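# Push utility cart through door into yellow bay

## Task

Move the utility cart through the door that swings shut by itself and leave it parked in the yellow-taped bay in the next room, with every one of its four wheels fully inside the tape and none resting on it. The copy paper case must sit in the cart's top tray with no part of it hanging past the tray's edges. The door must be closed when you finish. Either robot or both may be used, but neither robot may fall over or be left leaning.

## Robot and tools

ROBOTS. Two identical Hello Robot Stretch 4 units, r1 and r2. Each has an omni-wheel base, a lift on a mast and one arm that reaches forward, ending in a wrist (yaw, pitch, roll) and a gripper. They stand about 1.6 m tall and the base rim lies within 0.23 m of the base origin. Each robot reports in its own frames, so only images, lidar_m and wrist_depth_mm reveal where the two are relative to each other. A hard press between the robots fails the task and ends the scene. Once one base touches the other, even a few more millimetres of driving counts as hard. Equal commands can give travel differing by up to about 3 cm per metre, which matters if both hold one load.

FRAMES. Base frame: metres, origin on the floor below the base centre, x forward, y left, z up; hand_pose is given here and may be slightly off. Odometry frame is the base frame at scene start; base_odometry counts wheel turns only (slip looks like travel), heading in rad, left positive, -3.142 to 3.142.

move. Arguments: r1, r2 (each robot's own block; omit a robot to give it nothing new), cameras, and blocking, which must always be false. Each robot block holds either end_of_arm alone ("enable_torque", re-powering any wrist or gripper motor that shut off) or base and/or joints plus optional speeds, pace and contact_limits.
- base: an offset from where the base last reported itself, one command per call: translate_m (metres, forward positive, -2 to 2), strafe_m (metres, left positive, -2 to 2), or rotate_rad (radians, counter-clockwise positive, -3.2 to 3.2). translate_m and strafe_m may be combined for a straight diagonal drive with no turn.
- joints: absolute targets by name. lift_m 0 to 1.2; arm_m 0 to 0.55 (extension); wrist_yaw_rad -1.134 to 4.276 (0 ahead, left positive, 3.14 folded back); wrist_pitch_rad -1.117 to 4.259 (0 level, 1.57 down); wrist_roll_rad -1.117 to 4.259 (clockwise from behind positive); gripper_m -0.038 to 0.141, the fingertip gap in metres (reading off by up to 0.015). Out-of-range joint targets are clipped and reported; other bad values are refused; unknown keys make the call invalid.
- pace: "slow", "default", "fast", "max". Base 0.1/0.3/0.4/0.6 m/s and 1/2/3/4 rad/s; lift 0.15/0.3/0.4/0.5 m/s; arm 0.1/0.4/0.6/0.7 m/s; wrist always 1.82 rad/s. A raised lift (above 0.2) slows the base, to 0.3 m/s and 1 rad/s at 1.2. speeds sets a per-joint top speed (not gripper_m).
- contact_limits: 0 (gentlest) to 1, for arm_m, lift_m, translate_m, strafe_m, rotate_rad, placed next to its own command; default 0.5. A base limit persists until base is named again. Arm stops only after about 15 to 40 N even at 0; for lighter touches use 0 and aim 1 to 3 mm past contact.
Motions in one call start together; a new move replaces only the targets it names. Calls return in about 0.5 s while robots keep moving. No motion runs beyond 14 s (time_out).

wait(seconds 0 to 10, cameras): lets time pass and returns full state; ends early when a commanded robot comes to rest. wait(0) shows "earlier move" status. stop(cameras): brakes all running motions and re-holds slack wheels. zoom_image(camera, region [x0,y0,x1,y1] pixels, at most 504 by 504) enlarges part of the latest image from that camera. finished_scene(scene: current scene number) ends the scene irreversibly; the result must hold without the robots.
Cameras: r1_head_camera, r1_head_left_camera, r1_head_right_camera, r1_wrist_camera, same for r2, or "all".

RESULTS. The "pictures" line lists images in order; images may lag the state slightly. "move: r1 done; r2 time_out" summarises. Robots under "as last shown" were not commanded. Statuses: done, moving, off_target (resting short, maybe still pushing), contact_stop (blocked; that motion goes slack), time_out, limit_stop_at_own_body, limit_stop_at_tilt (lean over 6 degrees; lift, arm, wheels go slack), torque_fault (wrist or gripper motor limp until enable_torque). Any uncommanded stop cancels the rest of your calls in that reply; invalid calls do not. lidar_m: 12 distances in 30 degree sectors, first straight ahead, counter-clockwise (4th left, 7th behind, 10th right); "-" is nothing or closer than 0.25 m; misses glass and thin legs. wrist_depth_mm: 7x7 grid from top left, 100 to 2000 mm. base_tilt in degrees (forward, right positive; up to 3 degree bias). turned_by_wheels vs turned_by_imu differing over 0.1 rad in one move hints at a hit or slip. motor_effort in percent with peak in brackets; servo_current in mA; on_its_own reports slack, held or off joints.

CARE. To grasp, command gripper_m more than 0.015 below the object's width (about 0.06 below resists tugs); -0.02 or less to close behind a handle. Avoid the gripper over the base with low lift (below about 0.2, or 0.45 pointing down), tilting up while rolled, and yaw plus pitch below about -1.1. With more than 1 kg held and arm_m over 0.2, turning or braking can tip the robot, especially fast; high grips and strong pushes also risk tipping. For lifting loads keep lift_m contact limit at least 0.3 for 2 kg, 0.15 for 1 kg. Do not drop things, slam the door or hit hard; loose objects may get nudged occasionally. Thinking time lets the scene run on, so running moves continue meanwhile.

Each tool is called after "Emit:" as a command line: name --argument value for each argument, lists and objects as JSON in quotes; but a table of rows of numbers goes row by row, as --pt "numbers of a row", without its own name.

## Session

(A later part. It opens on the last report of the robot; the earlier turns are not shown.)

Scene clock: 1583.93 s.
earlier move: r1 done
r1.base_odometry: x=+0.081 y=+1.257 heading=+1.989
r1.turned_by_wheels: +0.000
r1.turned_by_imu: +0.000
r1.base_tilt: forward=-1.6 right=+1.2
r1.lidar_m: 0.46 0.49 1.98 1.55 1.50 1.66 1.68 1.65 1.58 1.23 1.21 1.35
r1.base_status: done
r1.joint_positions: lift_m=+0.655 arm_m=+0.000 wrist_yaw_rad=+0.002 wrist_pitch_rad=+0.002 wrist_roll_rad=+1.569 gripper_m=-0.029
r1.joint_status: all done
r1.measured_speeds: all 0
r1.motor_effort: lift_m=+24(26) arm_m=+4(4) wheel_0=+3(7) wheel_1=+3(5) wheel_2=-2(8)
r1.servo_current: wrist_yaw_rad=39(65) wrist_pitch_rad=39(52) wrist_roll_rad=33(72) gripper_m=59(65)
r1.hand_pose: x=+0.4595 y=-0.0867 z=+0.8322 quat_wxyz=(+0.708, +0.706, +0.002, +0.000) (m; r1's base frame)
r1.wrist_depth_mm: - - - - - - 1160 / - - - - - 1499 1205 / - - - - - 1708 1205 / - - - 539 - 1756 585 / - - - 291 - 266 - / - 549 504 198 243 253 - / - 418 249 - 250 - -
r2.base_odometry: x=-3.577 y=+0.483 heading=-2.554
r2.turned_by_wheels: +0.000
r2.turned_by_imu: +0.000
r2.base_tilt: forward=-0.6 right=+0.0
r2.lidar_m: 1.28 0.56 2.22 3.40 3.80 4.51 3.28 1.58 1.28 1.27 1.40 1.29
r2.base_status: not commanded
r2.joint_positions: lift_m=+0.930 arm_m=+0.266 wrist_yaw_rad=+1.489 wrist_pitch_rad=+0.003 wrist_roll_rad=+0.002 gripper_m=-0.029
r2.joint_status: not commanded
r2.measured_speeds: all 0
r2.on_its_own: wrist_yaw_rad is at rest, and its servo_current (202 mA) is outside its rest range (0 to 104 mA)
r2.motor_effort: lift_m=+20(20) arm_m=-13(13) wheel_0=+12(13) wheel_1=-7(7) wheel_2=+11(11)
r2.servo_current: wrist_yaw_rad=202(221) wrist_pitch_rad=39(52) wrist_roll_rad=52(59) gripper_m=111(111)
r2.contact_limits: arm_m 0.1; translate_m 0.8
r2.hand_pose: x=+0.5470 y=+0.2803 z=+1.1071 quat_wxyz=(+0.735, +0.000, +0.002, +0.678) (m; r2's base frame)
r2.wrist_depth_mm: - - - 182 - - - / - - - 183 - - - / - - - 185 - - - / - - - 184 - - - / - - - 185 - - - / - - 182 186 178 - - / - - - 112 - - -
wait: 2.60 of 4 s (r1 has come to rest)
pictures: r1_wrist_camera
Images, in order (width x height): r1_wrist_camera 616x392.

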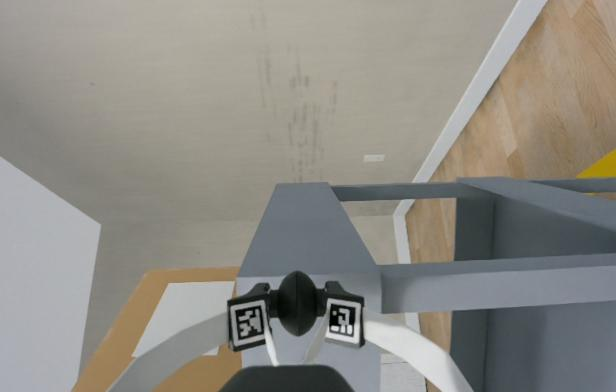

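Emit:
move --blocking false --cameras '[]' --r1 '{"base":{"strafe_m":0.035},"pace":"slow"}'

Emit:
wait --seconds 2 --cameras '[]'

Emit:
move --blocking false --cameras '[]' --r1 '{"joints":{"arm_m":0.3},"pace":"slow","contact_limits":{"arm_m":0.6}}'

Emit:
wait --seconds 6 --cameras '["r1_head_camera"]'

Scene clock: 1591.60 s.
move: r1 moving
r1.base_odometry: x=+0.068 y=+1.252 heading=+1.990
r1.turned_by_wheels: +0.000
r1.turned_by_imu: +0.000
r1.base_tilt: forward=-1.6 right=+1.3
r1.lidar_m: 0.47 0.52 1.96 1.57 1.49 1.65 1.67 1.63 1.64 1.27 1.25 1.34
r1.base_status: strafe_m moving
r1.joint_positions: lift_m=+0.655 arm_m=+0.000 wrist_yaw_rad=+0.002 wrist_pitch_rad=+0.002 wrist_roll_rad=+1.569 gripper_m=-0.029
r1.joint_status: not commanded
r1.measured_speeds: translate_m=+0.000 strafe_m=+0.055 rotate_rad=+0.002 lift_m=+0.000 arm_m=+0.000 wrist_yaw_rad=+0.000 wrist_pitch_rad=+0.000 wrist_roll_rad=+0.000
r1.motor_effort: lift_m=+24(24) arm_m=+4(4) wheel_0=-6(9) wheel_1=+7(8) wheel_2=-1(2)
r1.servo_current: wrist_yaw_rad=39(59) wrist_pitch_rad=46(46) wrist_roll_rad=52(59) gripper_m=59(65)
r1.hand_pose: x=+0.4595 y=-0.0867 z=+0.8322 quat_wxyz=(+0.708, +0.706, +0.002, +0.000) (m; r1's base frame)
r1.wrist_depth_mm: - - - - - - 1182 / - - - - - 1499 1205 / - - - - - 1708 1205 / - - - 462 - - - / - - - 247 251 253 253 / - 535 488 199 245 - - / - 402 250 - 252 - -
r2.base_odometry: x=-3.577 y=+0.483 heading=-2.554
r2.turned_by_wheels: +0.000
r2.turned_by_imu: +0.000
r2.base_tilt: forward=-0.6 right=+0.0
r2.lidar_m: 1.28 0.53 2.21 3.40 3.75 4.47 3.31 1.59 1.28 1.27 1.40 1.25
r2.base_status: not commanded
r2.joint_positions: lift_m=+0.930 arm_m=+0.266 wrist_yaw_rad=+1.489 wrist_pitch_rad=+0.003 wrist_roll_rad=+0.002 gripper_m=-0.029
r2.joint_status: not commanded
r2.measured_speeds: all 0
r2.motor_effort: lift_m=+20(20) arm_m=-13(13) wheel_0=+12(13) wheel_1=-7(7) wheel_2=+11(11)
r2.servo_current: wrist_yaw_rad=202(215) wrist_pitch_rad=46(46) wrist_roll_rad=52(59) gripper_m=98(111)
r2.contact_limits: arm_m 0.1; translate_m 0.8
r2.hand_pose: x=+0.5470 y=+0.2803 z=+1.1071 quat_wxyz=(+0.735, +0.000, +0.002, +0.678) (m; r2's base frame)
r2.wrist_depth_mm: - - - 182 - - - / - - - 182 - - - / - - - 186 - - - / - - - 184 - - - / - - - 185 - - - / - - 182 187 177 - - / - - - 112 - - -
pictures: none
No camera images: "cameras" was empty.

Scene clock: 1592.50 s.
earlier move: r1 done
r1.base_odometry: x=+0.049 y=+1.243 heading=+1.989
r1.turned_by_wheels: +0.000
r1.turned_by_imu: +0.000
r1.base_tilt: forward=-1.6 right=+1.3
r1.lidar_m: 0.46 0.51 1.93 1.53 1.48 1.60 1.67 1.64 1.65 1.30 1.26 1.38
r1.base_status: done
r1.joint_positions: lift_m=+0.655 arm_m=+0.000 wrist_yaw_rad=+0.002 wrist_pitch_rad=+0.002 wrist_roll_rad=+1.569 gripper_m=-0.029
r1.joint_status: not commanded
r1.measured_speeds: all 0
r1.motor_effort: lift_m=+24(24) arm_m=+4(4) wheel_0=-3(9) wheel_1=+2(8) wheel_2=+0(2)
r1.servo_current: wrist_yaw_rad=33(65) wrist_pitch_rad=46(52) wrist_roll_rad=39(65) gripper_m=59(72)
r1.hand_pose: x=+0.4595 y=-0.0867 z=+0.8322 quat_wxyz=(+0.708, +0.706, +0.002, +0.000) (m; r1's base frame)
r1.wrist_depth_mm: - - - - - - 1182 / - - - - - 1499 1182 / - - - - - 1756 1205 / - - - 325 - 488 - / - - 609 242 250 252 253 / - 473 455 198 249 - - / - 375 253 - 256 - -
r2.base_odometry: x=-3.577 y=+0.483 heading=-2.554
r2.turned_by_wheels: +0.000
r2.turned_by_imu: +0.000
r2.base_tilt: forward=-0.6 right=+0.0
r2.lidar_m: 1.27 0.54 2.23 3.40 3.80 4.50 3.28 1.60 1.28 1.26 1.40 1.28
r2.base_status: not commanded
r2.joint_positions: lift_m=+0.930 arm_m=+0.266 wrist_yaw_rad=+1.489 wrist_pitch_rad=+0.003 wrist_roll_rad=+0.002 gripper_m=-0.029
r2.joint_status: not commanded
r2.measured_speeds: all 0
r2.on_its_own: wrist_yaw_rad is at rest, and its servo_current (202 mA) is outside its rest range (0 to 104 mA)
r2.motor_effort: lift_m=+20(20) arm_m=-13(13) wheel_0=+12(13) wheel_1=-7(7) wheel_2=+11(11)
r2.servo_current: wrist_yaw_rad=202(221) wrist_pitch_rad=33(46) wrist_roll_rad=59(59) gripper_m=104(111)
r2.contact_limits: arm_m 0.1; translate_m 0.8
r2.hand_pose: x=+0.5470 y=+0.2803 z=+1.1071 quat_wxyz=(+0.735, +0.000, +0.002, +0.678) (m; r2's base frame)
r2.wrist_depth_mm: - - - 182 - - - / - - - 182 - - - / - - - 185 - - - / - - - 185 - - - / - - - 186 - - - / - - 182 187 178 - - / - - - 112 - - -
wait: 0.90 of 2 s (r1 has come to rest)
pictures: none
No camera images: "cameras" was empty.

Scene clock: 1593.00 s.
move: r1 moving
r1.base_odometry: x=+0.049 y=+1.243 heading=+1.989
r1.turned_by_wheels: +0.000
r1.turned_by_imu: +0.000
r1.base_tilt: forward=-1.6 right=+1.3
r1.lidar_m: 0.45 0.49 1.90 1.53 1.48 1.63 1.69 1.66 1.65 1.28 1.26 1.37
r1.base_status: not commanded
r1.joint_positions: lift_m=+0.655 arm_m=+0.013 wrist_yaw_rad=+0.002 wrist_pitch_rad=+0.002 wrist_roll_rad=+1.569 gripper_m=-0.029
r1.joint_status: arm_m moving
r1.measured_speeds: translate_m=+0.000 strafe_m=+0.000 rotate_rad=+0.000 lift_m=+0.000 arm_m=+0.049 wrist_yaw_rad=+0.000 wrist_pitch_rad=+0.000 wrist_roll_rad=+0.000
r1.motor_effort: lift_m=+24(24) arm_m=+5(7) wheel_0=-4(4) wheel_1=+2(2) wheel_2=+0(0)
r1.servo_current: wrist_yaw_rad=26(59) wrist_pitch_rad=46(46) wrist_roll_rad=52(65) gripper_m=59(65)
r1.contact_limits: arm_m 0.6
r1.hand_pose: x=+0.4721 y=-0.0867 z=+0.8322 quat_wxyz=(+0.708, +0.706, +0.002, +0.000) (m; r1's base frame)
r1.wrist_depth_mm: - - - - - - 1160 / - - - - - 1499 1182 / - - - - - 1708 1205 / - - - 322 - 484 - / - - 574 231 239 242 243 / - 473 449 199 181 - - / - 373 244 - 245 - -
r2.base_odometry: x=-3.577 y=+0.483 heading=-2.554
r2.turned_by_wheels: +0.000
r2.turned_by_imu: +0.000
r2.base_tilt: forward=-0.6 right=+0.0
r2.lidar_m: 1.27 0.53 2.20 3.40 3.80 4.54 3.30 1.57 1.30 1.27 1.42 1.31
r2.base_status: not commanded
r2.joint_positions: lift_m=+0.930 arm_m=+0.266 wrist_yaw_rad=+1.489 wrist_pitch_rad=+0.003 wrist_roll_rad=+0.002 gripper_m=-0.029
r2.joint_status: not commanded
r2.measured_speeds: all 0
r2.motor_effort: lift_m=+20(20) arm_m=-13(13) wheel_0=+12(12) wheel_1=-7(7) wheel_2=+11(11)
r2.servo_current: wrist_yaw_rad=208(221) wrist_pitch_rad=39(46) wrist_roll_rad=46(59) gripper_m=98(111)
r2.contact_limits: arm_m 0.1; translate_m 0.8
r2.hand_pose: x=+0.5470 y=+0.2803 z=+1.1071 quat_wxyz=(+0.735, +0.000, +0.002, +0.678) (m; r2's base frame)
r2.wrist_depth_mm: - - - 182 - - - / - - - 183 - - - / - - - 185 - - - / - - - 184 - - - / - - - 185 - - - / - - 181 187 178 - - / - - - 112 - - -
pictures: none
No camera images: "cameras" was empty.

Scene clock: 1596.77 s.
earlier move: r1 done
r1.base_odometry: x=+0.049 y=+1.243 heading=+1.988
r1.turned_by_wheels: -0.001
r1.turned_by_imu: -0.001
r1.base_tilt: forward=-1.6 right=+1.3
r1.lidar_m: 0.63 0.62 1.94 1.48 1.50 1.64 1.67 1.63 1.66 1.30 1.26 0.83
r1.base_status: not commanded
r1.joint_positions: lift_m=+0.655 arm_m=+0.300 wrist_yaw_rad=-0.008 wrist_pitch_rad=+0.002 wrist_roll_rad=+1.569 gripper_m=-0.029
r1.joint_status: all done
r1.measured_speeds: all 0
r1.motor_effort: lift_m=+24(24) arm_m=+7(11) wheel_0=-3(4) wheel_1=+0(2) wheel_2=-8(8)
r1.servo_current: wrist_yaw_rad=59(78) wrist_pitch_rad=39(52) wrist_roll_rad=52(72) gripper_m=52(65)
r1.contact_limits: arm_m 0.6
r1.hand_pose: x=+0.7583 y=-0.0896 z=+0.8322 quat_wxyz=(+0.708, +0.706, -0.002, -0.003) (m; r1's base frame)
r1.wrist_depth_mm: - - - 357 357 357 359 / - - - 320 362 364 459 / - - - 291 - - 512 / - - - 267 - 1863 - / 315 315 317 243 - - - / 301 303 202 198 179 - - / 290 146 286 - 213 - -
r2.base_odometry: x=-3.577 y=+0.483 heading=-2.554
r2.turned_by_wheels: +0.000
r2.turned_by_imu: +0.001
r2.base_tilt: forward=-0.6 right=+0.0
r2.lidar_m: 1.26 0.54 2.20 3.40 3.78 4.51 3.29 1.61 1.29 1.27 1.43 1.29
r2.base_status: not commanded
r2.joint_positions: lift_m=+0.930 arm_m=+0.266 wrist_yaw_rad=+1.489 wrist_pitch_rad=+0.003 wrist_roll_rad=+0.002 gripper_m=-0.029
r2.joint_status: not commanded
r2.measured_speeds: all 0
r2.on_its_own: wrist_yaw_rad is at rest, and its servo_current (208 mA) is outside its rest range (0 to 104 mA)
r2.motor_effort: lift_m=+20(20) arm_m=-13(13) wheel_0=+12(13) wheel_1=-7(7) wheel_2=+11(11)
r2.servo_current: wrist_yaw_rad=208(221) wrist_pitch_rad=39(52) wrist_roll_rad=46(59) gripper_m=111(111)
r2.contact_limits: arm_m 0.1; translate_m 0.8
r2.hand_pose: x=+0.5470 y=+0.2803 z=+1.1071 quat_wxyz=(+0.735, +0.000, +0.002, +0.678) (m; r2's base frame)
r2.wrist_depth_mm: - - - 182 - - - / - - - 183 - - - / - - - 186 - - - / - - - 184 - - - / - - - 185 - - - / - - 182 186 178 - - / - - - 112 - - -
wait: 3.77 of 6 s (r1 has come to rest)
pictures: r1_head_camera
Images, in order (width x height): r1_head_camera 420x560.

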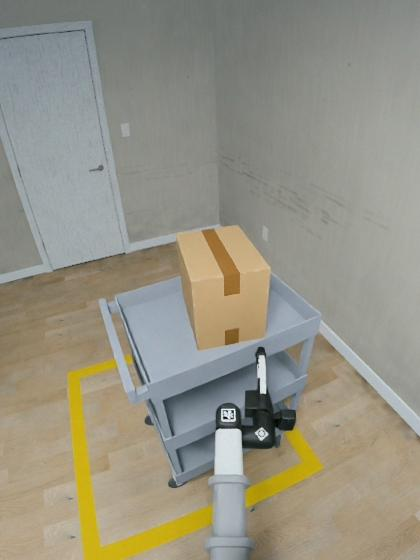

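Emit:
move --blocking false --r1 '{"joints":{"arm_m":0.0},"pace":"slow"}' --cameras '[]'

Emit:
wait --seconds 5 --cameras '[]'

Emit:
move --blocking false --r1 '{"base":{"translate_m":-0.3},"joints":{"lift_m":0.55}}' --cameras '[]'

Emit:
wait --seconds 4 --cameras '["r1_head_camera"]'

Emit:
zoom_image --camera "r1_head_camera" --region '[50, 150, 420, 500]'

Scene clock: 1622.17 s.
move: r1 moving
r1.base_odometry: x=+0.049 y=+1.243 heading=+1.989
r1.turned_by_wheels: +0.000
r1.turned_by_imu: +0.000
r1.base_tilt: forward=-1.5 right=+1.3
r1.lidar_m: 0.64 0.60 1.93 1.54 1.46 1.62 1.70 1.66 1.66 1.28 1.26 0.86
r1.base_status: not commanded
r1.joint_positions: lift_m=+0.655 arm_m=+0.287 wrist_yaw_rad=-0.003 wrist_pitch_rad=+0.002 wrist_roll_rad=+1.569 gripper_m=-0.029
r1.joint_status: arm_m moving
r1.measured_speeds: translate_m=+0.000 strafe_m=+0.000 rotate_rad=+0.001 lift_m=+0.000 arm_m=-0.049 wrist_yaw_rad=+0.024 wrist_pitch_rad=+0.000 wrist_roll_rad=+0.000
r1.motor_effort: lift_m=+24(24) arm_m=-3(5) wheel_0=-3(4) wheel_1=+0(1) wheel_2=-4(8)
r1.servo_current: wrist_yaw_rad=46(65) wrist_pitch_rad=46(46) wrist_roll_rad=65(65) gripper_m=59(59)
r1.hand_pose: x=+0.7464 y=-0.0883 z=+0.8322 quat_wxyz=(+0.708, +0.706, +0.000, -0.002) (m; r1's base frame)
r1.wrist_depth_mm: - - - 355 364 366 368 / - - - 320 - - - / - - - 291 - - - / - - - 268 - 723 - / 320 320 320 249 - - - / 306 307 239 198 181 - - / 294 293 213 - 216 - -
r2.base_odometry: x=-3.577 y=+0.483 heading=-2.554
r2.turned_by_wheels: +0.000
r2.turned_by_imu: +0.000
r2.base_tilt: forward=-0.6 right=+0.0
r2.lidar_m: 1.26 0.54 2.24 3.42 3.76 4.51 3.32 1.63 1.30 1.28 1.41 1.29
r2.base_status: not commanded
r2.joint_positions: lift_m=+0.930 arm_m=+0.266 wrist_yaw_rad=+1.489 wrist_pitch_rad=+0.003 wrist_roll_rad=+0.002 gripper_m=-0.029
r2.joint_status: not commanded
r2.measured_speeds: all 0
r2.motor_effort: lift_m=+20(20) arm_m=-13(13) wheel_0=+12(12) wheel_1=-7(7) wheel_2=+11(11)
r2.servo_current: wrist_yaw_rad=215(215) wrist_pitch_rad=39(52) wrist_roll_rad=33(59) gripper_m=104(111)
r2.contact_limits: arm_m 0.1; translate_m 0.8
r2.hand_pose: x=+0.5470 y=+0.2803 z=+1.1071 quat_wxyz=(+0.735, +0.000, +0.002, +0.678) (m; r2's base frame)
r2.wrist_depth_mm: - - - 182 - - - / - - - 183 - - - / - - - 185 - - - / - - - 184 - - - / - - - 186 - - - / - - 182 187 177 - - / - - - 112 - - -
pictures: none
No camera images: "cameras" was empty.

Scene clock: 1625.97 s.
earlier move: r1 done
r1.base_odometry: x=+0.049 y=+1.243 heading=+1.989
r1.turned_by_wheels: +0.000
r1.turned_by_imu: +0.000
r1.base_tilt: forward=-1.5 right=+1.2
r1.lidar_m: 0.62 0.60 1.93 1.52 1.48 1.63 1.68 1.64 1.66 1.28 1.26 0.82
r1.base_status: not commanded
r1.joint_positions: lift_m=+0.655 arm_m=+0.000 wrist_yaw_rad=-0.003 wrist_pitch_rad=+0.002 wrist_roll_rad=+1.569 gripper_m=-0.029
r1.joint_status: all done
r1.measured_speeds: all 0
r1.motor_effort: lift_m=+24(24) arm_m=-5(7) wheel_0=-3(4) wheel_1=+0(1) wheel_2=-3(8)
r1.servo_current: wrist_yaw_rad=52(72) wrist_pitch_rad=39(52) wrist_roll_rad=46(72) gripper_m=59(59)
r1.hand_pose: x=+0.4591 y=-0.0882 z=+0.8322 quat_wxyz=(+0.708, +0.706, +0.000, -0.002) (m; r1's base frame)
r1.wrist_depth_mm: - - - - - - 1182 / - - - - - 640 1229 / - - - 609 - 621 1160 / - - - 559 - 569 554 / - - 597 517 - - 512 / - - 569 200 917 - 480 / - - 183 183 - - -
r2.base_odometry: x=-3.577 y=+0.483 heading=-2.554
r2.turned_by_wheels: +0.000
r2.turned_by_imu: +0.001
r2.base_tilt: forward=-0.6 right=+0.0
r2.lidar_m: 1.27 0.52 2.19 3.41 3.77 4.51 3.34 1.58 1.31 1.26 1.39 1.29
r2.base_status: not commanded
r2.joint_positions: lift_m=+0.930 arm_m=+0.266 wrist_yaw_rad=+1.489 wrist_pitch_rad=+0.003 wrist_roll_rad=+0.002 gripper_m=-0.029
r2.joint_status: not commanded
r2.measured_speeds: all 0
r2.on_its_own: wrist_yaw_rad is at rest, and its servo_current (208 mA) is outside its rest range (0 to 104 mA)
r2.motor_effort: lift_m=+20(20) arm_m=-13(13) wheel_0=+12(13) wheel_1=-7(7) wheel_2=+11(11)
r2.servo_current: wrist_yaw_rad=208(228) wrist_pitch_rad=33(52) wrist_roll_rad=52(59) gripper_m=104(111)
r2.contact_limits: arm_m 0.1; translate_m 0.8
r2.hand_pose: x=+0.5470 y=+0.2803 z=+1.1071 quat_wxyz=(+0.735, +0.000, +0.002, +0.678) (m; r2's base frame)
r2.wrist_depth_mm: - - - 182 - - - / - - - 182 - - - / - - - 185 - - - / - - - 183 - - - / - - - 185 - - - / - - 182 186 177 - - / - - - 112 - - -
wait: 3.80 of 5 s (r1 has come to rest)
pictures: none
No camera images: "cameras" was empty.

Scene clock: 1626.47 s.
move: r1 moving
r1.base_odometry: x=+0.062 y=+1.215 heading=+1.989
r1.turned_by_wheels: +0.000
r1.turned_by_imu: +0.000
r1.base_tilt: forward=-1.6 right=+1.3
r1.lidar_m: 0.66 0.64 1.91 1.46 1.46 1.60 1.65 1.62 1.66 1.28 1.27 0.85
r1.base_status: translate_m moving
r1.joint_positions: lift_m=+0.617 arm_m=+0.000 wrist_yaw_rad=-0.003 wrist_pitch_rad=+0.002 wrist_roll_rad=+1.569 gripper_m=-0.029
r1.joint_status: lift_m moving
r1.measured_speeds: translate_m=-0.122 strafe_m=+0.000 rotate_rad=+0.002 lift_m=-0.146 arm_m=+0.000 wrist_yaw_rad=+0.000 wrist_pitch_rad=+0.000 wrist_roll_rad=+0.000
r1.motor_effort: lift_m=+11(24) arm_m=-4(5) wheel_0=-7(9) wheel_1=-7(7) wheel_2=+10(10)
r1.servo_current: wrist_yaw_rad=46(65) wrist_pitch_rad=46(46) wrist_roll_rad=52(52) gripper_m=59(59)
r1.hand_pose: x=+0.4591 y=-0.0882 z=+0.7951 quat_wxyz=(+0.708, +0.706, +0.000, -0.002) (m; r1's base frame)
r1.wrist_depth_mm: - - - - - - 1138 / - - - - - 1336 1138 / - - - 640 - 640 1078 / - - - - - 574 - / - 621 621 - - 535 - / - 609 597 198 178 - 500 / - 585 180 180 866 - 473
r2.base_odometry: x=-3.577 y=+0.483 heading=-2.554
r2.turned_by_wheels: +0.000
r2.turned_by_imu: +0.000
r2.base_tilt: forward=-0.6 right=+0.0
r2.lidar_m: 1.24 0.53 2.22 3.41 3.78 4.55 3.30 1.63 1.29 1.27 1.42 1.29
r2.base_status: not commanded
r2.joint_positions: lift_m=+0.930 arm_m=+0.266 wrist_yaw_rad=+1.489 wrist_pitch_rad=+0.003 wrist_roll_rad=+0.002 gripper_m=-0.029
r2.joint_status: not commanded
r2.measured_speeds: all 0
r2.motor_effort: lift_m=+20(20) arm_m=-13(13) wheel_0=+12(12) wheel_1=-7(7) wheel_2=+11(11)
r2.servo_current: wrist_yaw_rad=202(215) wrist_pitch_rad=39(46) wrist_roll_rad=46(59) gripper_m=111(111)
r2.contact_limits: arm_m 0.1; translate_m 0.8
r2.hand_pose: x=+0.5470 y=+0.2803 z=+1.1071 quat_wxyz=(+0.735, +0.000, +0.002, +0.678) (m; r2's base frame)
r2.wrist_depth_mm: - - - 182 - - - / - - - 182 - - - / - - - 185 - - - / - - - 183 - - - / - - - 185 - - - / - - 182 187 178 - - / - - - 112 - - -
pictures: none
No camera images: "cameras" was empty.

Scene clock: 1628.43 s.
earlier move: r1 done
r1.base_odometry: x=+0.171 y=+0.969 heading=+1.989
r1.turned_by_wheels: +0.000
r1.turned_by_imu: +0.000
r1.base_tilt: forward=-1.6 right=+1.3
r1.lidar_m: 0.90 0.88 1.95 1.39 1.35 1.50 1.39 1.38 1.47 1.40 1.37 1.19
r1.base_status: done
r1.joint_positions: lift_m=+0.550 arm_m=+0.000 wrist_yaw_rad=-0.002 wrist_pitch_rad=+0.002 wrist_roll_rad=+1.569 gripper_m=-0.029
r1.joint_status: all done
r1.measured_speeds: all 0
r1.motor_effort: lift_m=+13(24) arm_m=-4(5) wheel_0=-1(10) wheel_1=+0(7) wheel_2=-1(10)
r1.servo_current: wrist_yaw_rad=52(65) wrist_pitch_rad=52(52) wrist_roll_rad=46(59) gripper_m=59(65)
r1.hand_pose: x=+0.4591 y=-0.0881 z=+0.7281 quat_wxyz=(+0.708, +0.706, +0.000, -0.002) (m; r1's base frame)
r1.wrist_depth_mm: - - - - - 1366 1025 / - - - - - 1499 1042 / - - - - - 1499 946 / - - - - 878 1308 960 / - - 878 - 798 - - / - - 759 198 181 - - / - - 180 691 691 - -
r2.base_odometry: x=-3.577 y=+0.483 heading=-2.554
r2.turned_by_wheels: +0.000
r2.turned_by_imu: +0.000
r2.base_tilt: forward=-0.6 right=+0.0
r2.lidar_m: 1.28 0.53 2.23 3.42 3.74 4.52 3.30 1.59 1.30 1.27 1.42 1.28
r2.base_status: not commanded
r2.joint_positions: lift_m=+0.930 arm_m=+0.266 wrist_yaw_rad=+1.489 wrist_pitch_rad=+0.003 wrist_roll_rad=+0.002 gripper_m=-0.029
r2.joint_status: not commanded
r2.measured_speeds: all 0
r2.on_its_own: wrist_yaw_rad is at rest, and its servo_current (215 mA) is outside its rest range (0 to 104 mA)
r2.motor_effort: lift_m=+20(20) arm_m=-13(13) wheel_0=+12(12) wheel_1=-7(8) wheel_2=+11(12)
r2.servo_current: wrist_yaw_rad=215(221) wrist_pitch_rad=39(52) wrist_roll_rad=52(59) gripper_m=104(111)
r2.contact_limits: arm_m 0.1; translate_m 0.8
r2.hand_pose: x=+0.5470 y=+0.2803 z=+1.1071 quat_wxyz=(+0.735, +0.000, +0.002, +0.678) (m; r2's base frame)
r2.wrist_depth_mm: - - - 182 - - - / - - - 182 - - - / - - - 185 - - - / - - - 184 - - - / - - - 185 - - - / - - 182 186 177 - - / - - - 112 - - -
wait: 1.97 of 4 s (r1 has come to rest)
pictures: r1_head_camera
Images, in order (width x height): r1_head_camera 420x560.

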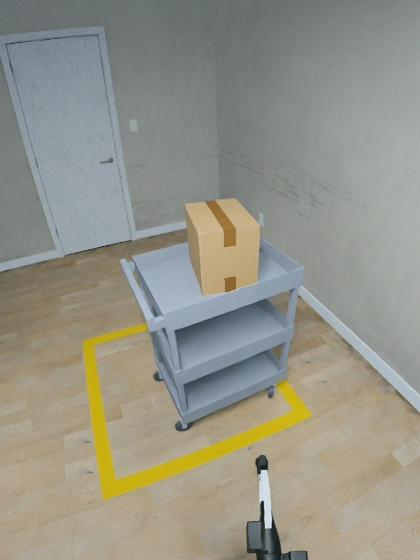

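Scaled by 1.362 from the camera's 420x560 image, which has a finer 600x800 frame.

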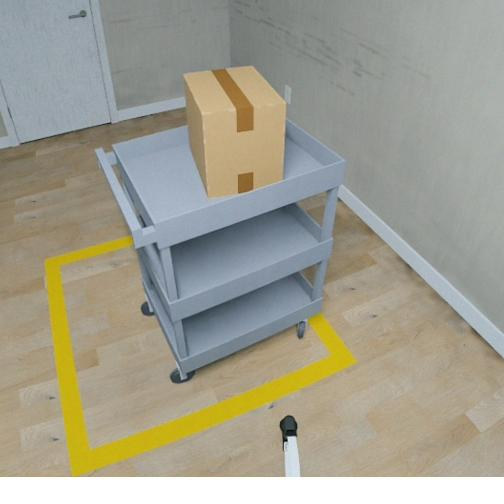

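Emit:
zoom_image --camera "r1_head_camera" --region '[220, 350, 330, 450]'

Emit:
move --blocking false --cameras '["r1_head_right_camera"]'

Scaled by 4.582 from the camera's 420x560 image, which has a finer 600x800 frame.

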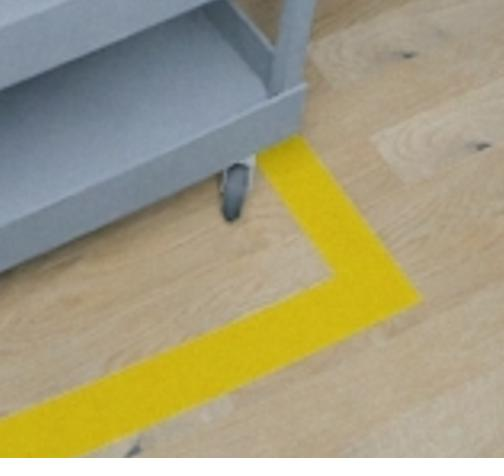

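Scene clock: 1639.50 s.
r1.base_odometry: x=+0.171 y=+0.969 heading=+1.989
r1.turned_by_wheels: +0.000
r1.turned_by_imu: +0.000
r1.base_tilt: forward=-1.6 right=+1.3
r1.lidar_m: 0.88 0.88 1.99 1.39 1.38 1.50 1.39 1.36 1.48 1.42 1.37 1.23
r1.base_status: done
r1.joint_positions: lift_m=+0.550 arm_m=+0.000 wrist_yaw_rad=-0.002 wrist_pitch_rad=+0.002 wrist_roll_rad=+1.569 gripper_m=-0.029
r1.joint_status: all done
r1.measured_speeds: all 0
r1.motor_effort: lift_m=+13(24) arm_m=-4(5) wheel_0=-1(10) wheel_1=-1(7) wheel_2=-1(10)
r1.servo_current: wrist_yaw_rad=59(65) wrist_pitch_rad=39(52) wrist_roll_rad=33(59) gripper_m=46(65)
r1.hand_pose: x=+0.4591 y=-0.0881 z=+0.7281 quat_wxyz=(+0.708, +0.706, +0.000, -0.002) (m; r1's base frame)
r1.wrist_depth_mm: - - - - - 1366 1025 / - - - - - 1464 1060 / - - - - - 1537 946 / - - - - 891 1308 976 / - - 878 - 798 - - / - - 759 199 181 - - / - - 180 699 691 - -
r2.base_odometry: x=-3.577 y=+0.483 heading=-2.554
r2.turned_by_wheels: +0.000
r2.turned_by_imu: +0.000
r2.base_tilt: forward=-0.7 right=+0.0
r2.lidar_m: 1.28 0.54 2.24 3.41 3.76 4.48 3.30 1.61 1.27 1.27 1.41 1.31
r2.base_status: not commanded
r2.joint_positions: lift_m=+0.930 arm_m=+0.266 wrist_yaw_rad=+1.489 wrist_pitch_rad=+0.003 wrist_roll_rad=+0.002 gripper_m=-0.029
r2.joint_status: not commanded
r2.measured_speeds: all 0
r2.on_its_own: wrist_yaw_rad is at rest, and its servo_current (202 mA) is outside its rest range (0 to 104 mA)
r2.motor_effort: lift_m=+19(20) arm_m=-13(13) wheel_0=+12(12) wheel_1=-7(8) wheel_2=+11(12)
r2.servo_current: wrist_yaw_rad=202(221) wrist_pitch_rad=46(52) wrist_roll_rad=59(59) gripper_m=104(111)
r2.contact_limits: arm_m 0.1; translate_m 0.8
r2.hand_pose: x=+0.5470 y=+0.2803 z=+1.1071 quat_wxyz=(+0.735, +0.000, +0.002, +0.678) (m; r2's base frame)
r2.wrist_depth_mm: - - - 182 - - - / - - - 183 - - - / - - - 185 - - - / - - - 184 - - - / - - - 185 - - - / - - 182 187 178 - - / - - - 112 - - -
pictures: r1_head_right_camera
Images, in order (width x height): r1_head_right_camera 420x672.

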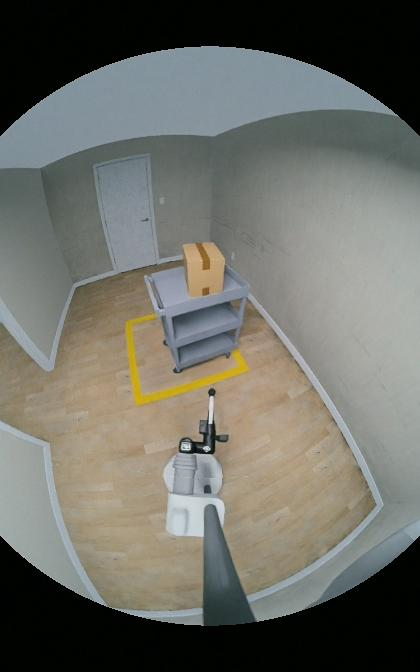

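Emit:
move --blocking false --r1 '{"base":{"strafe_m":-0.75}}' --cameras '[]'

Emit:
wait --seconds 6 --cameras '["r1_head_camera"]'

Emit:
zoom_image --camera "r1_head_camera" --region '[0, 300, 250, 520]'

Scene clock: 1650.07 s.
move: r1 moving
r1.base_odometry: x=+0.204 y=+0.984 heading=+1.989
r1.turned_by_wheels: +0.000
r1.turned_by_imu: +0.000
r1.base_tilt: forward=-1.6 right=+1.3
r1.lidar_m: 0.88 0.89 2.04 1.42 1.39 1.56 1.39 1.35 1.50 1.39 1.34 1.46
r1.base_status: strafe_m moving
r1.joint_positions: lift_m=+0.550 arm_m=+0.000 wrist_yaw_rad=-0.002 wrist_pitch_rad=+0.002 wrist_roll_rad=+1.569 gripper_m=-0.029
r1.joint_status: not commanded
r1.measured_speeds: translate_m=-0.001 strafe_m=-0.140 rotate_rad=+0.005 lift_m=+0.000 arm_m=+0.000 wrist_yaw_rad=+0.000 wrist_pitch_rad=+0.000 wrist_roll_rad=+0.000
r1.motor_effort: lift_m=+13(13) arm_m=-4(5) wheel_0=+9(11) wheel_1=-10(10) wheel_2=+0(1)
r1.servo_current: wrist_yaw_rad=46(59) wrist_pitch_rad=46(46) wrist_roll_rad=52(52) gripper_m=59(59)
r1.hand_pose: x=+0.4591 y=-0.0881 z=+0.7281 quat_wxyz=(+0.708, +0.706, +0.000, -0.002) (m; r1's base frame)
r1.wrist_depth_mm: - - - - - 1336 1008 / - - - - - 1499 1060 / - - - - - 1499 1008 / - - - - 891 1308 1008 / - - 878 - 820 - - / - - 778 198 181 - - / - - 180 707 707 - -
r2.base_odometry: x=-3.577 y=+0.483 heading=-2.554
r2.turned_by_wheels: +0.000
r2.turned_by_imu: +0.000
r2.base_tilt: forward=-0.6 right=+0.0
r2.lidar_m: 1.26 0.54 2.23 3.41 3.74 4.55 3.34 1.62 1.29 1.27 1.44 1.31
r2.base_status: not commanded
r2.joint_positions: lift_m=+0.930 arm_m=+0.266 wrist_yaw_rad=+1.489 wrist_pitch_rad=+0.003 wrist_roll_rad=+0.002 gripper_m=-0.029
r2.joint_status: not commanded
r2.measured_speeds: all 0
r2.motor_effort: lift_m=+20(20) arm_m=-13(13) wheel_0=+12(12) wheel_1=-7(7) wheel_2=+11(11)
r2.servo_current: wrist_yaw_rad=208(228) wrist_pitch_rad=39(52) wrist_roll_rad=39(59) gripper_m=104(111)
r2.contact_limits: arm_m 0.1; translate_m 0.8
r2.hand_pose: x=+0.5470 y=+0.2803 z=+1.1071 quat_wxyz=(+0.735, +0.000, +0.002, +0.678) (m; r2's base frame)
r2.wrist_depth_mm: - - - 182 - - - / - - - 182 - - - / - - - 185 - - - / - - - 184 - - - / - - - 185 - - - / - - 182 187 178 - - / - - - 112 - - -
pictures: none
No camera images: "cameras" was empty.

Scene clock: 1653.40 s.
earlier move: r1 done
r1.base_odometry: x=+0.856 y=+1.274 heading=+1.989
r1.turned_by_wheels: +0.000
r1.turned_by_imu: -0.004
r1.base_tilt: forward=-1.6 right=+1.3
r1.lidar_m: 1.12 1.17 1.27 2.09 2.02 1.41 1.11 1.07 0.91 0.70 0.70 0.78
r1.base_status: done
r1.joint_positions: lift_m=+0.550 arm_m=+0.000 wrist_yaw_rad=-0.002 wrist_pitch_rad=+0.002 wrist_roll_rad=+1.569 gripper_m=-0.029
r1.joint_status: not commanded
r1.measured_speeds: all 0
r1.motor_effort: lift_m=+13(13) arm_m=-4(5) wheel_0=+0(12) wheel_1=+0(11) wheel_2=+0(2)
r1.servo_current: wrist_yaw_rad=39(72) wrist_pitch_rad=46(59) wrist_roll_rad=72(72) gripper_m=46(65)
r1.hand_pose: x=+0.4591 y=-0.0881 z=+0.7281 quat_wxyz=(+0.708, +0.706, +0.000, -0.002) (m; r1's base frame)
r1.wrist_depth_mm: - - - - - - - / - - - - - - - / - - - - - - - / - - - - - - 1060 / - - - - - 1537 1060 / - - - 200 - 1576 1060 / - - 183 - - 1281 1078
r2.base_odometry: x=-3.577 y=+0.483 heading=-2.554
r2.turned_by_wheels: +0.000
r2.turned_by_imu: +0.000
r2.base_tilt: forward=-0.6 right=+0.0
r2.lidar_m: 1.28 0.53 2.24 3.41 3.76 4.53 3.33 1.60 1.28 1.26 1.42 1.29
r2.base_status: not commanded
r2.joint_positions: lift_m=+0.930 arm_m=+0.266 wrist_yaw_rad=+1.489 wrist_pitch_rad=+0.003 wrist_roll_rad=+0.002 gripper_m=-0.029
r2.joint_status: not commanded
r2.measured_speeds: all 0
r2.on_its_own: wrist_yaw_rad is at rest, and its servo_current (215 mA) is outside its rest range (0 to 104 mA)
r2.motor_effort: lift_m=+20(20) arm_m=-13(13) wheel_0=+12(13) wheel_1=-7(8) wheel_2=+11(11)
r2.servo_current: wrist_yaw_rad=215(228) wrist_pitch_rad=39(52) wrist_roll_rad=46(59) gripper_m=111(111)
r2.contact_limits: arm_m 0.1; translate_m 0.8
r2.hand_pose: x=+0.5470 y=+0.2803 z=+1.1071 quat_wxyz=(+0.735, +0.000, +0.002, +0.678) (m; r2's base frame)
r2.wrist_depth_mm: - - - 182 - - - / - - - 182 - - - / - - - 185 - - - / - - - 184 - - - / - - - 185 - - - / - - 181 186 177 - - / - - - 112 - - -
wait: 3.33 of 6 s (r1 has come to rest)
pictures: r1_head_camera
Images, in order (width x height): r1_head_camera 420x560.

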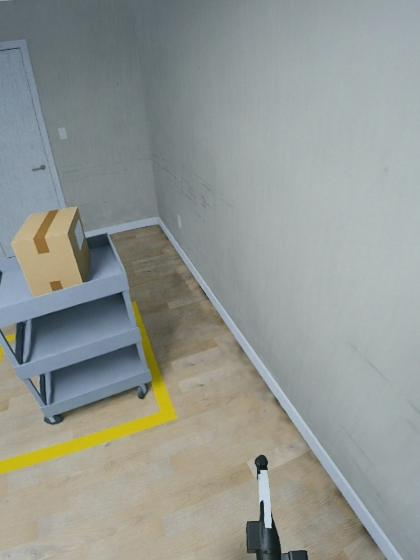

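Scaled by 2.016 from the camera's 420x560 image, which has a finer 600x800 frame.

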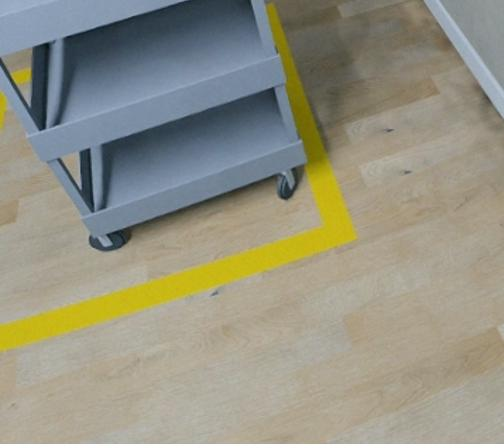

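Emit:
move --blocking false --r1 '{"base":{"translate_m":0.55,"strafe_m":-0.28}}' --cameras '[]'

Emit:
wait --seconds 5 --cameras '[]'

Emit:
move --blocking false --r1 '{"base":{"rotate_rad":1.2}}' --cameras '[]'

Emit:
wait --seconds 4 --cameras '["r1_head_camera","r1_head_left_camera"]'

Scene clock: 1658.87 s.
move: r1 moving
r1.base_odometry: x=+0.858 y=+1.309 heading=+1.989
r1.turned_by_wheels: +0.000
r1.turned_by_imu: +0.000
r1.base_tilt: forward=-1.6 right=+1.3
r1.lidar_m: 1.12 1.17 1.22 2.12 2.08 1.41 1.11 1.09 0.87 0.67 0.64 0.74
r1.base_status: translate_m moving; strafe_m moving
r1.joint_positions: lift_m=+0.550 arm_m=+0.000 wrist_yaw_rad=-0.002 wrist_pitch_rad=+0.002 wrist_roll_rad=+1.569 gripper_m=-0.029
r1.joint_status: not commanded
r1.measured_speeds: translate_m=+0.121 strafe_m=-0.063 rotate_rad=+0.000 lift_m=+0.000 arm_m=+0.000 wrist_yaw_rad=+0.000 wrist_pitch_rad=+0.000 wrist_roll_rad=+0.000
r1.motor_effort: lift_m=+13(13) arm_m=-4(4) wheel_0=+8(10) wheel_1=+2(2) wheel_2=-8(9)
r1.servo_current: wrist_yaw_rad=52(65) wrist_pitch_rad=46(52) wrist_roll_rad=52(59) gripper_m=52(59)
r1.hand_pose: x=+0.4591 y=-0.0881 z=+0.7281 quat_wxyz=(+0.708, +0.706, +0.000, -0.002) (m; r1's base frame)
r1.wrist_depth_mm: - - - - - - - / - - - - - - - / - - - - - - - / - - - - - - 1060 / - - - - - 1576 1078 / - - - 200 - 1537 1060 / - - 183 - - 1255 1060
r2.base_odometry: x=-3.577 y=+0.483 heading=-2.554
r2.turned_by_wheels: +0.000
r2.turned_by_imu: +0.000
r2.base_tilt: forward=-0.6 right=+0.0
r2.lidar_m: 1.28 0.54 2.26 3.43 3.73 4.52 3.30 1.61 1.28 1.27 1.40 1.30
r2.base_status: not commanded
r2.joint_positions: lift_m=+0.930 arm_m=+0.266 wrist_yaw_rad=+1.489 wrist_pitch_rad=+0.003 wrist_roll_rad=+0.002 gripper_m=-0.029
r2.joint_status: not commanded
r2.measured_speeds: all 0
r2.motor_effort: lift_m=+20(20) arm_m=-13(13) wheel_0=+12(12) wheel_1=-7(7) wheel_2=+11(11)
r2.servo_current: wrist_yaw_rad=215(221) wrist_pitch_rad=46(52) wrist_roll_rad=59(59) gripper_m=104(104)
r2.contact_limits: arm_m 0.1; translate_m 0.8
r2.hand_pose: x=+0.5470 y=+0.2803 z=+1.1071 quat_wxyz=(+0.735, +0.000, +0.002, +0.678) (m; r2's base frame)
r2.wrist_depth_mm: - - - 182 - - - / - - - 183 - - - / - - - 185 - - - / - - - 183 - - - / - - - 185 - - - / - - 182 186 178 - - / - - - 112 - - -
pictures: none
No camera images: "cameras" was empty.

Scene clock: 1661.77 s.
earlier move: r1 done
r1.base_odometry: x=+0.889 y=+1.889 heading=+1.990
r1.turned_by_wheels: +0.001
r1.turned_by_imu: +0.001
r1.base_tilt: forward=-1.6 right=+1.2
r1.lidar_m: 0.41 1.09 0.94 1.29 2.53 1.91 1.49 0.71 0.31 0.25 0.25 0.25
r1.base_status: done
r1.joint_positions: lift_m=+0.550 arm_m=+0.000 wrist_yaw_rad=+0.006 wrist_pitch_rad=+0.002 wrist_roll_rad=+1.569 gripper_m=-0.029
r1.joint_status: not commanded
r1.measured_speeds: all 0
r1.motor_effort: lift_m=+13(13) arm_m=+4(5) wheel_0=+15(15) wheel_1=+6(6) wheel_2=+0(10)
r1.servo_current: wrist_yaw_rad=46(78) wrist_pitch_rad=46(52) wrist_roll_rad=46(65) gripper_m=46(65)
r1.hand_pose: x=+0.4598 y=-0.0856 z=+0.7281 quat_wxyz=(+0.708, +0.706, +0.003, +0.002) (m; r1's base frame)
r1.wrist_depth_mm: - - - - - - - / - - - - - - - / - - - - - - - / - - - 103 - 109 - / 135 154 158 146 156 166 - / 289 249 213 200 245 330 382 / - - 185 211 179 - 1078
r2.base_odometry: x=-3.577 y=+0.483 heading=-2.554
r2.turned_by_wheels: +0.000
r2.turned_by_imu: +0.000
r2.base_tilt: forward=-0.6 right=+0.0
r2.lidar_m: 1.28 0.55 2.22 3.42 3.74 4.50 3.27 1.62 1.27 1.27 1.43 1.29
r2.base_status: not commanded
r2.joint_positions: lift_m=+0.930 arm_m=+0.266 wrist_yaw_rad=+1.489 wrist_pitch_rad=+0.003 wrist_roll_rad=+0.002 gripper_m=-0.029
r2.joint_status: not commanded
r2.measured_speeds: all 0
r2.on_its_own: wrist_yaw_rad is at rest, and its servo_current (215 mA) is outside its rest range (0 to 104 mA)
r2.motor_effort: lift_m=+20(20) arm_m=-13(13) wheel_0=+12(12) wheel_1=-7(7) wheel_2=+11(11)
r2.servo_current: wrist_yaw_rad=215(221) wrist_pitch_rad=46(52) wrist_roll_rad=39(65) gripper_m=104(111)
r2.contact_limits: arm_m 0.1; translate_m 0.8
r2.hand_pose: x=+0.5470 y=+0.2803 z=+1.1071 quat_wxyz=(+0.735, +0.000, +0.002, +0.678) (m; r2's base frame)
r2.wrist_depth_mm: - - - 181 - - - / - - - 183 - - - / - - - 185 - - - / - - - 183 - - - / - - - 185 - - - / - - 182 187 177 - - / - - - 112 - - -
wait: 2.90 of 5 s (r1 has come to rest)
pictures: none
No camera images: "cameras" was empty.

Scene clock: 1662.27 s.
move: r1 moving
r1.base_odometry: x=+0.889 y=+1.889 heading=+2.241
r1.turned_by_wheels: +0.251
r1.turned_by_imu: +0.252
r1.base_tilt: forward=-1.6 right=+1.3
r1.lidar_m: 0.60 0.90 1.02 2.53 2.56 1.64 1.47 0.46 0.27 0.25 0.25 0.29
r1.base_status: rotate_rad moving
r1.joint_positions: lift_m=+0.550 arm_m=+0.000 wrist_yaw_rad=+0.002 wrist_pitch_rad=+0.002 wrist_roll_rad=+1.569 gripper_m=-0.029
r1.joint_status: not commanded
r1.measured_speeds: translate_m=+0.000 strafe_m=+0.002 rotate_rad=+0.977 lift_m=+0.000 arm_m=+0.000 wrist_yaw_rad=+0.000 wrist_pitch_rad=+0.000 wrist_roll_rad=+0.000
r1.motor_effort: lift_m=+13(13) arm_m=+4(4) wheel_0=-8(13) wheel_1=-6(8) wheel_2=-8(8)
r1.servo_current: wrist_yaw_rad=52(72) wrist_pitch_rad=33(52) wrist_roll_rad=52(59) gripper_m=52(59)
r1.hand_pose: x=+0.4594 y=-0.0868 z=+0.7281 quat_wxyz=(+0.708, +0.706, +0.001, +0.000) (m; r1's base frame)
r1.wrist_depth_mm: - 105 107 108 114 110 - / 131 135 136 146 142 143 144 / 190 185 188 193 198 202 204 / 283 293 301 312 329 340 349 / - - - - - 1430 1078 / - - - 200 - 1576 1078 / - - 183 - - 1255 1078
r2.base_odometry: x=-3.577 y=+0.483 heading=-2.554
r2.turned_by_wheels: +0.000
r2.turned_by_imu: +0.000
r2.base_tilt: forward=-0.7 right=+0.0
r2.lidar_m: 1.25 0.52 2.23 3.43 3.76 4.51 3.32 1.58 1.28 1.25 1.42 1.28
r2.base_status: not commanded
r2.joint_positions: lift_m=+0.930 arm_m=+0.266 wrist_yaw_rad=+1.489 wrist_pitch_rad=+0.003 wrist_roll_rad=+0.002 gripper_m=-0.029
r2.joint_status: not commanded
r2.measured_speeds: all 0
r2.motor_effort: lift_m=+20(20) arm_m=-13(13) wheel_0=+12(12) wheel_1=-7(7) wheel_2=+11(11)
r2.servo_current: wrist_yaw_rad=221(221) wrist_pitch_rad=46(46) wrist_roll_rad=46(52) gripper_m=104(111)
r2.contact_limits: arm_m 0.1; translate_m 0.8
r2.hand_pose: x=+0.5470 y=+0.2803 z=+1.1071 quat_wxyz=(+0.735, +0.000, +0.002, +0.678) (m; r2's base frame)
r2.wrist_depth_mm: - - - 182 - - - / - - - 183 - - - / - - - 185 - - - / - - - 184 - - - / - - - 185 - - - / - - 182 186 177 - - / - - - 112 - - -
pictures: none
No camera images: "cameras" was empty.

Scene clock: 1663.60 s.
earlier move: r1 done
r1.base_odometry: x=+0.889 y=+1.889 heading=-3.093
r1.turned_by_wheels: +0.949
r1.turned_by_imu: +0.954
r1.base_tilt: forward=-1.6 right=+1.3
r1.lidar_m: 0.94 2.52 2.52 1.73 1.47 0.51 0.27 0.25 0.25 0.28 0.53 0.91
r1.base_status: done
r1.joint_positions: lift_m=+0.550 arm_m=+0.000 wrist_yaw_rad=+0.002 wrist_pitch_rad=+0.002 wrist_roll_rad=+1.569 gripper_m=-0.029
r1.joint_status: not commanded
r1.measured_speeds: all 0
r1.motor_effort: lift_m=+13(13) arm_m=+4(4) wheel_0=-2(13) wheel_1=-1(8) wheel_2=-2(9)
r1.servo_current: wrist_yaw_rad=39(72) wrist_pitch_rad=39(52) wrist_roll_rad=46(59) gripper_m=52(65)
r1.hand_pose: x=+0.4595 y=-0.0868 z=+0.7281 quat_wxyz=(+0.708, +0.706, +0.001, +0.000) (m; r1's base frame)
r1.wrist_depth_mm: - - - - 976 1708 946 / - - 931 - 683 - - / - - 831 - 750 - - / - - 891 - 842 1308 960 / - - - - 1078 1229 1060 / - - - 198 180 1537 1138 / - - 183 - - 1281 1008
r2.base_odometry: x=-3.577 y=+0.483 heading=-2.554
r2.turned_by_wheels: +0.000
r2.turned_by_imu: +0.000
r2.base_tilt: forward=-0.6 right=+0.0
r2.lidar_m: 1.25 0.53 2.24 3.40 3.76 4.51 3.30 1.58 1.28 1.26 1.41 1.30
r2.base_status: not commanded
r2.joint_positions: lift_m=+0.930 arm_m=+0.266 wrist_yaw_rad=+1.489 wrist_pitch_rad=+0.003 wrist_roll_rad=+0.002 gripper_m=-0.029
r2.joint_status: not commanded
r2.measured_speeds: all 0
r2.on_its_own: wrist_yaw_rad is at rest, and its servo_current (208 mA) is outside its rest range (0 to 104 mA)
r2.motor_effort: lift_m=+20(20) arm_m=-13(13) wheel_0=+12(12) wheel_1=-7(7) wheel_2=+11(11)
r2.servo_current: wrist_yaw_rad=208(221) wrist_pitch_rad=46(46) wrist_roll_rad=39(59) gripper_m=104(111)
r2.contact_limits: arm_m 0.1; translate_m 0.8
r2.hand_pose: x=+0.5470 y=+0.2803 z=+1.1071 quat_wxyz=(+0.735, +0.000, +0.002, +0.678) (m; r2's base frame)
r2.wrist_depth_mm: - - - 182 - - - / - - - 182 - - - / - - - 185 - - - / - - - 184 - - - / - - - 185 - - - / - - 182 186 178 - - / - - - 112 - - -
wait: 1.33 of 4 s (r1 has come to rest)
pictures: r1_head_camera, r1_head_left_camera
Images, in order (width x height): r1_head_camera 420x560, r1_head_left_camera 420x672.

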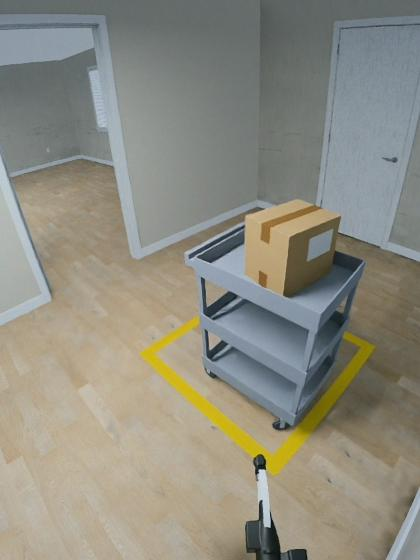

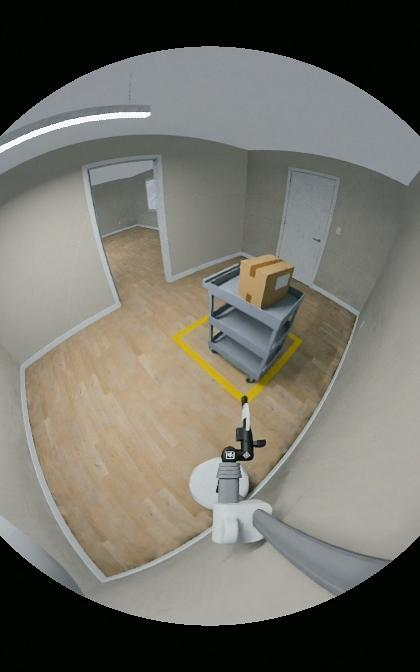

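Emit:
zoom_image --camera "r1_head_camera" --region '[180, 300, 380, 480]'

Scaled by 2.520 from the camera's 420x560 image, which has a finer 600x800 frame.

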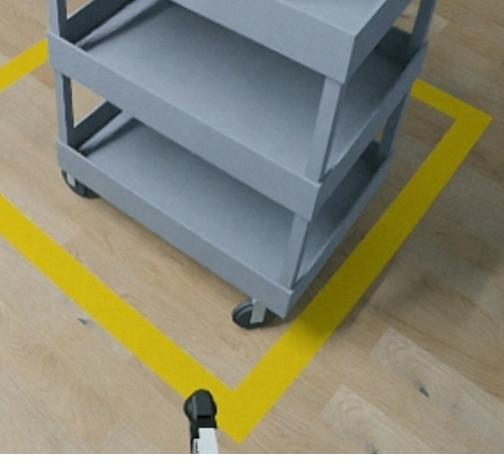

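Emit:
move --blocking false --r1 '{"base":{"rotate_rad":-0.80},"joints":{"wrist_yaw_rad":1.57,"lift_m":0.655}}' --cameras '[]'

Emit:
wait --seconds 4 --cameras '["r1_head_camera","r1_head_left_camera"]'

Scene clock: 1682.90 s.
move: r1 moving
r1.base_odometry: x=+0.889 y=+1.889 heading=+2.938
r1.turned_by_wheels: -0.252
r1.turned_by_imu: -0.253
r1.base_tilt: forward=-1.6 right=+1.3
r1.lidar_m: 0.92 1.15 2.52 2.08 1.52 0.93 0.34 0.26 0.25 0.25 0.37 0.99
r1.base_status: rotate_rad moving
r1.joint_positions: lift_m=+0.588 arm_m=+0.000 wrist_yaw_rad=+0.587 wrist_pitch_rad=+0.002 wrist_roll_rad=+1.569 gripper_m=-0.029
r1.joint_status: lift_m moving; wrist_yaw_rad moving
r1.measured_speeds: translate_m=+0.000 strafe_m=+0.000 rotate_rad=-0.974 lift_m=+0.146 arm_m=+0.000 wrist_yaw_rad=+1.820 wrist_pitch_rad=+0.000 wrist_roll_rad=+0.000
r1.motor_effort: lift_m=+23(27) arm_m=+4(4) wheel_0=+7(7) wheel_1=+7(9) wheel_2=+8(8)
r1.servo_current: wrist_yaw_rad=98(143) wrist_pitch_rad=46(46) wrist_roll_rad=52(72) gripper_m=52(59)
r1.hand_pose: x=+0.4594 y=+0.0869 z=+0.7652 quat_wxyz=(+0.678, +0.676, +0.205, +0.204) (m; r1's base frame)
r1.wrist_depth_mm: - 750 723 - 1160 654 - / - - 854 - 809 1229 - / - - - - 991 1708 1042 / - - - - - 1618 1138 / - - - - - 1661 1118 / - - - 200 - 1661 1138 / - - 183 - - 1336 1138
r2.base_odometry: x=-3.577 y=+0.483 heading=-2.554
r2.turned_by_wheels: +0.000
r2.turned_by_imu: +0.000
r2.base_tilt: forward=-0.6 right=+0.0
r2.lidar_m: 1.27 0.54 2.22 3.41 3.75 4.51 3.33 1.63 1.29 1.26 1.41 1.29
r2.base_status: not commanded
r2.joint_positions: lift_m=+0.930 arm_m=+0.266 wrist_yaw_rad=+1.489 wrist_pitch_rad=+0.003 wrist_roll_rad=+0.002 gripper_m=-0.029
r2.joint_status: not commanded
r2.measured_speeds: all 0
r2.motor_effort: lift_m=+20(20) arm_m=-13(13) wheel_0=+12(12) wheel_1=-7(7) wheel_2=+11(11)
r2.servo_current: wrist_yaw_rad=202(215) wrist_pitch_rad=46(46) wrist_roll_rad=59(59) gripper_m=111(111)
r2.contact_limits: arm_m 0.1; translate_m 0.8
r2.hand_pose: x=+0.5470 y=+0.2803 z=+1.1071 quat_wxyz=(+0.735, +0.000, +0.002, +0.678) (m; r2's base frame)
r2.wrist_depth_mm: - - - 182 - - - / - - - 182 - - - / - - - 185 - - - / - - - 184 - - - / - - - 185 - - - / - - 182 186 177 - - / - - - 112 - - -
pictures: none
No camera images: "cameras" was empty.

Scene clock: 1684.10 s.
earlier move: r1 done
r1.base_odometry: x=+0.889 y=+1.889 heading=+2.390
r1.turned_by_wheels: -0.548
r1.turned_by_imu: -0.551
r1.base_tilt: forward=-1.6 right=+1.3
r1.lidar_m: 0.97 0.91 1.13 2.53 2.18 1.56 1.03 0.38 0.25 0.25 0.25 0.32
r1.base_status: done
r1.joint_positions: lift_m=+0.655 arm_m=+0.000 wrist_yaw_rad=+1.567 wrist_pitch_rad=+0.002 wrist_roll_rad=+1.569 gripper_m=-0.029
r1.joint_status: all done
r1.measured_speeds: all 0
r1.motor_effort: lift_m=+24(27) arm_m=+4(4) wheel_0=+1(9) wheel_1=+0(9) wheel_2=+1(8)
r1.servo_current: wrist_yaw_rad=52(143) wrist_pitch_rad=46(46) wrist_roll_rad=52(72) gripper_m=59(65)
r1.hand_pose: x=+0.2593 y=+0.2881 z=+0.8322 quat_wxyz=(+0.502, +0.500, +0.499, +0.499) (m; r1's base frame)
r1.wrist_depth_mm: - - - - - 1708 1182 / - - - - - 1708 1205 / - - - - - 1756 1205 / - - - - - 1756 1205 / - - - - - 1808 1229 / - - - 200 - 1756 1229 / - - 183 - - 1430 1229
r2.base_odometry: x=-3.577 y=+0.483 heading=-2.554
r2.turned_by_wheels: +0.000
r2.turned_by_imu: +0.000
r2.base_tilt: forward=-0.6 right=+0.0
r2.lidar_m: 1.26 0.54 2.24 3.39 3.77 4.53 3.31 1.60 1.30 1.26 1.42 1.29
r2.base_status: not commanded
r2.joint_positions: lift_m=+0.930 arm_m=+0.266 wrist_yaw_rad=+1.489 wrist_pitch_rad=+0.003 wrist_roll_rad=+0.002 gripper_m=-0.029
r2.joint_status: not commanded
r2.measured_speeds: all 0
r2.on_its_own: wrist_yaw_rad is at rest, and its servo_current (215 mA) is outside its rest range (0 to 104 mA)
r2.motor_effort: lift_m=+20(20) arm_m=-13(13) wheel_0=+12(13) wheel_1=-7(7) wheel_2=+11(11)
r2.servo_current: wrist_yaw_rad=215(221) wrist_pitch_rad=39(52) wrist_roll_rad=39(59) gripper_m=104(111)
r2.contact_limits: arm_m 0.1; translate_m 0.8
r2.hand_pose: x=+0.5470 y=+0.2803 z=+1.1071 quat_wxyz=(+0.735, +0.000, +0.002, +0.678) (m; r2's base frame)
r2.wrist_depth_mm: - - - 182 - - - / - - - 183 - - - / - - - 185 - - - / - - - 183 - - - / - - - 185 - - - / - - 182 186 178 - - / - - - 112 - - -
wait: 1.20 of 4 s (r1 has come to rest)
pictures: r1_head_camera, r1_head_left_camera
Images, in order (width x height): r1_head_camera 420x560, r1_head_left_camera 420x672.

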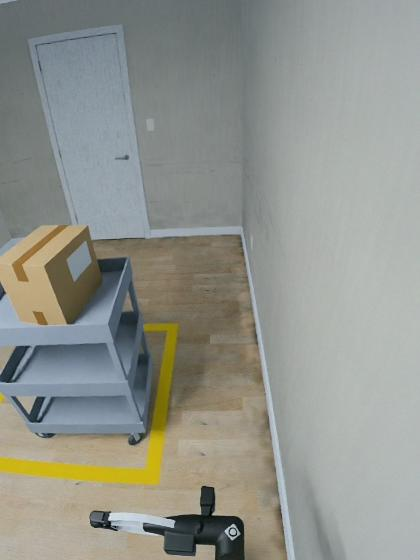

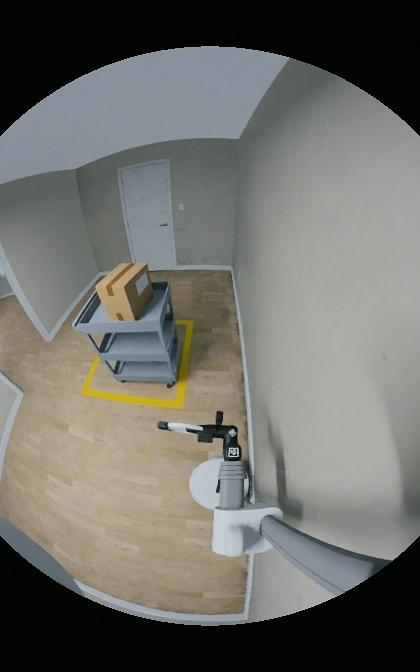

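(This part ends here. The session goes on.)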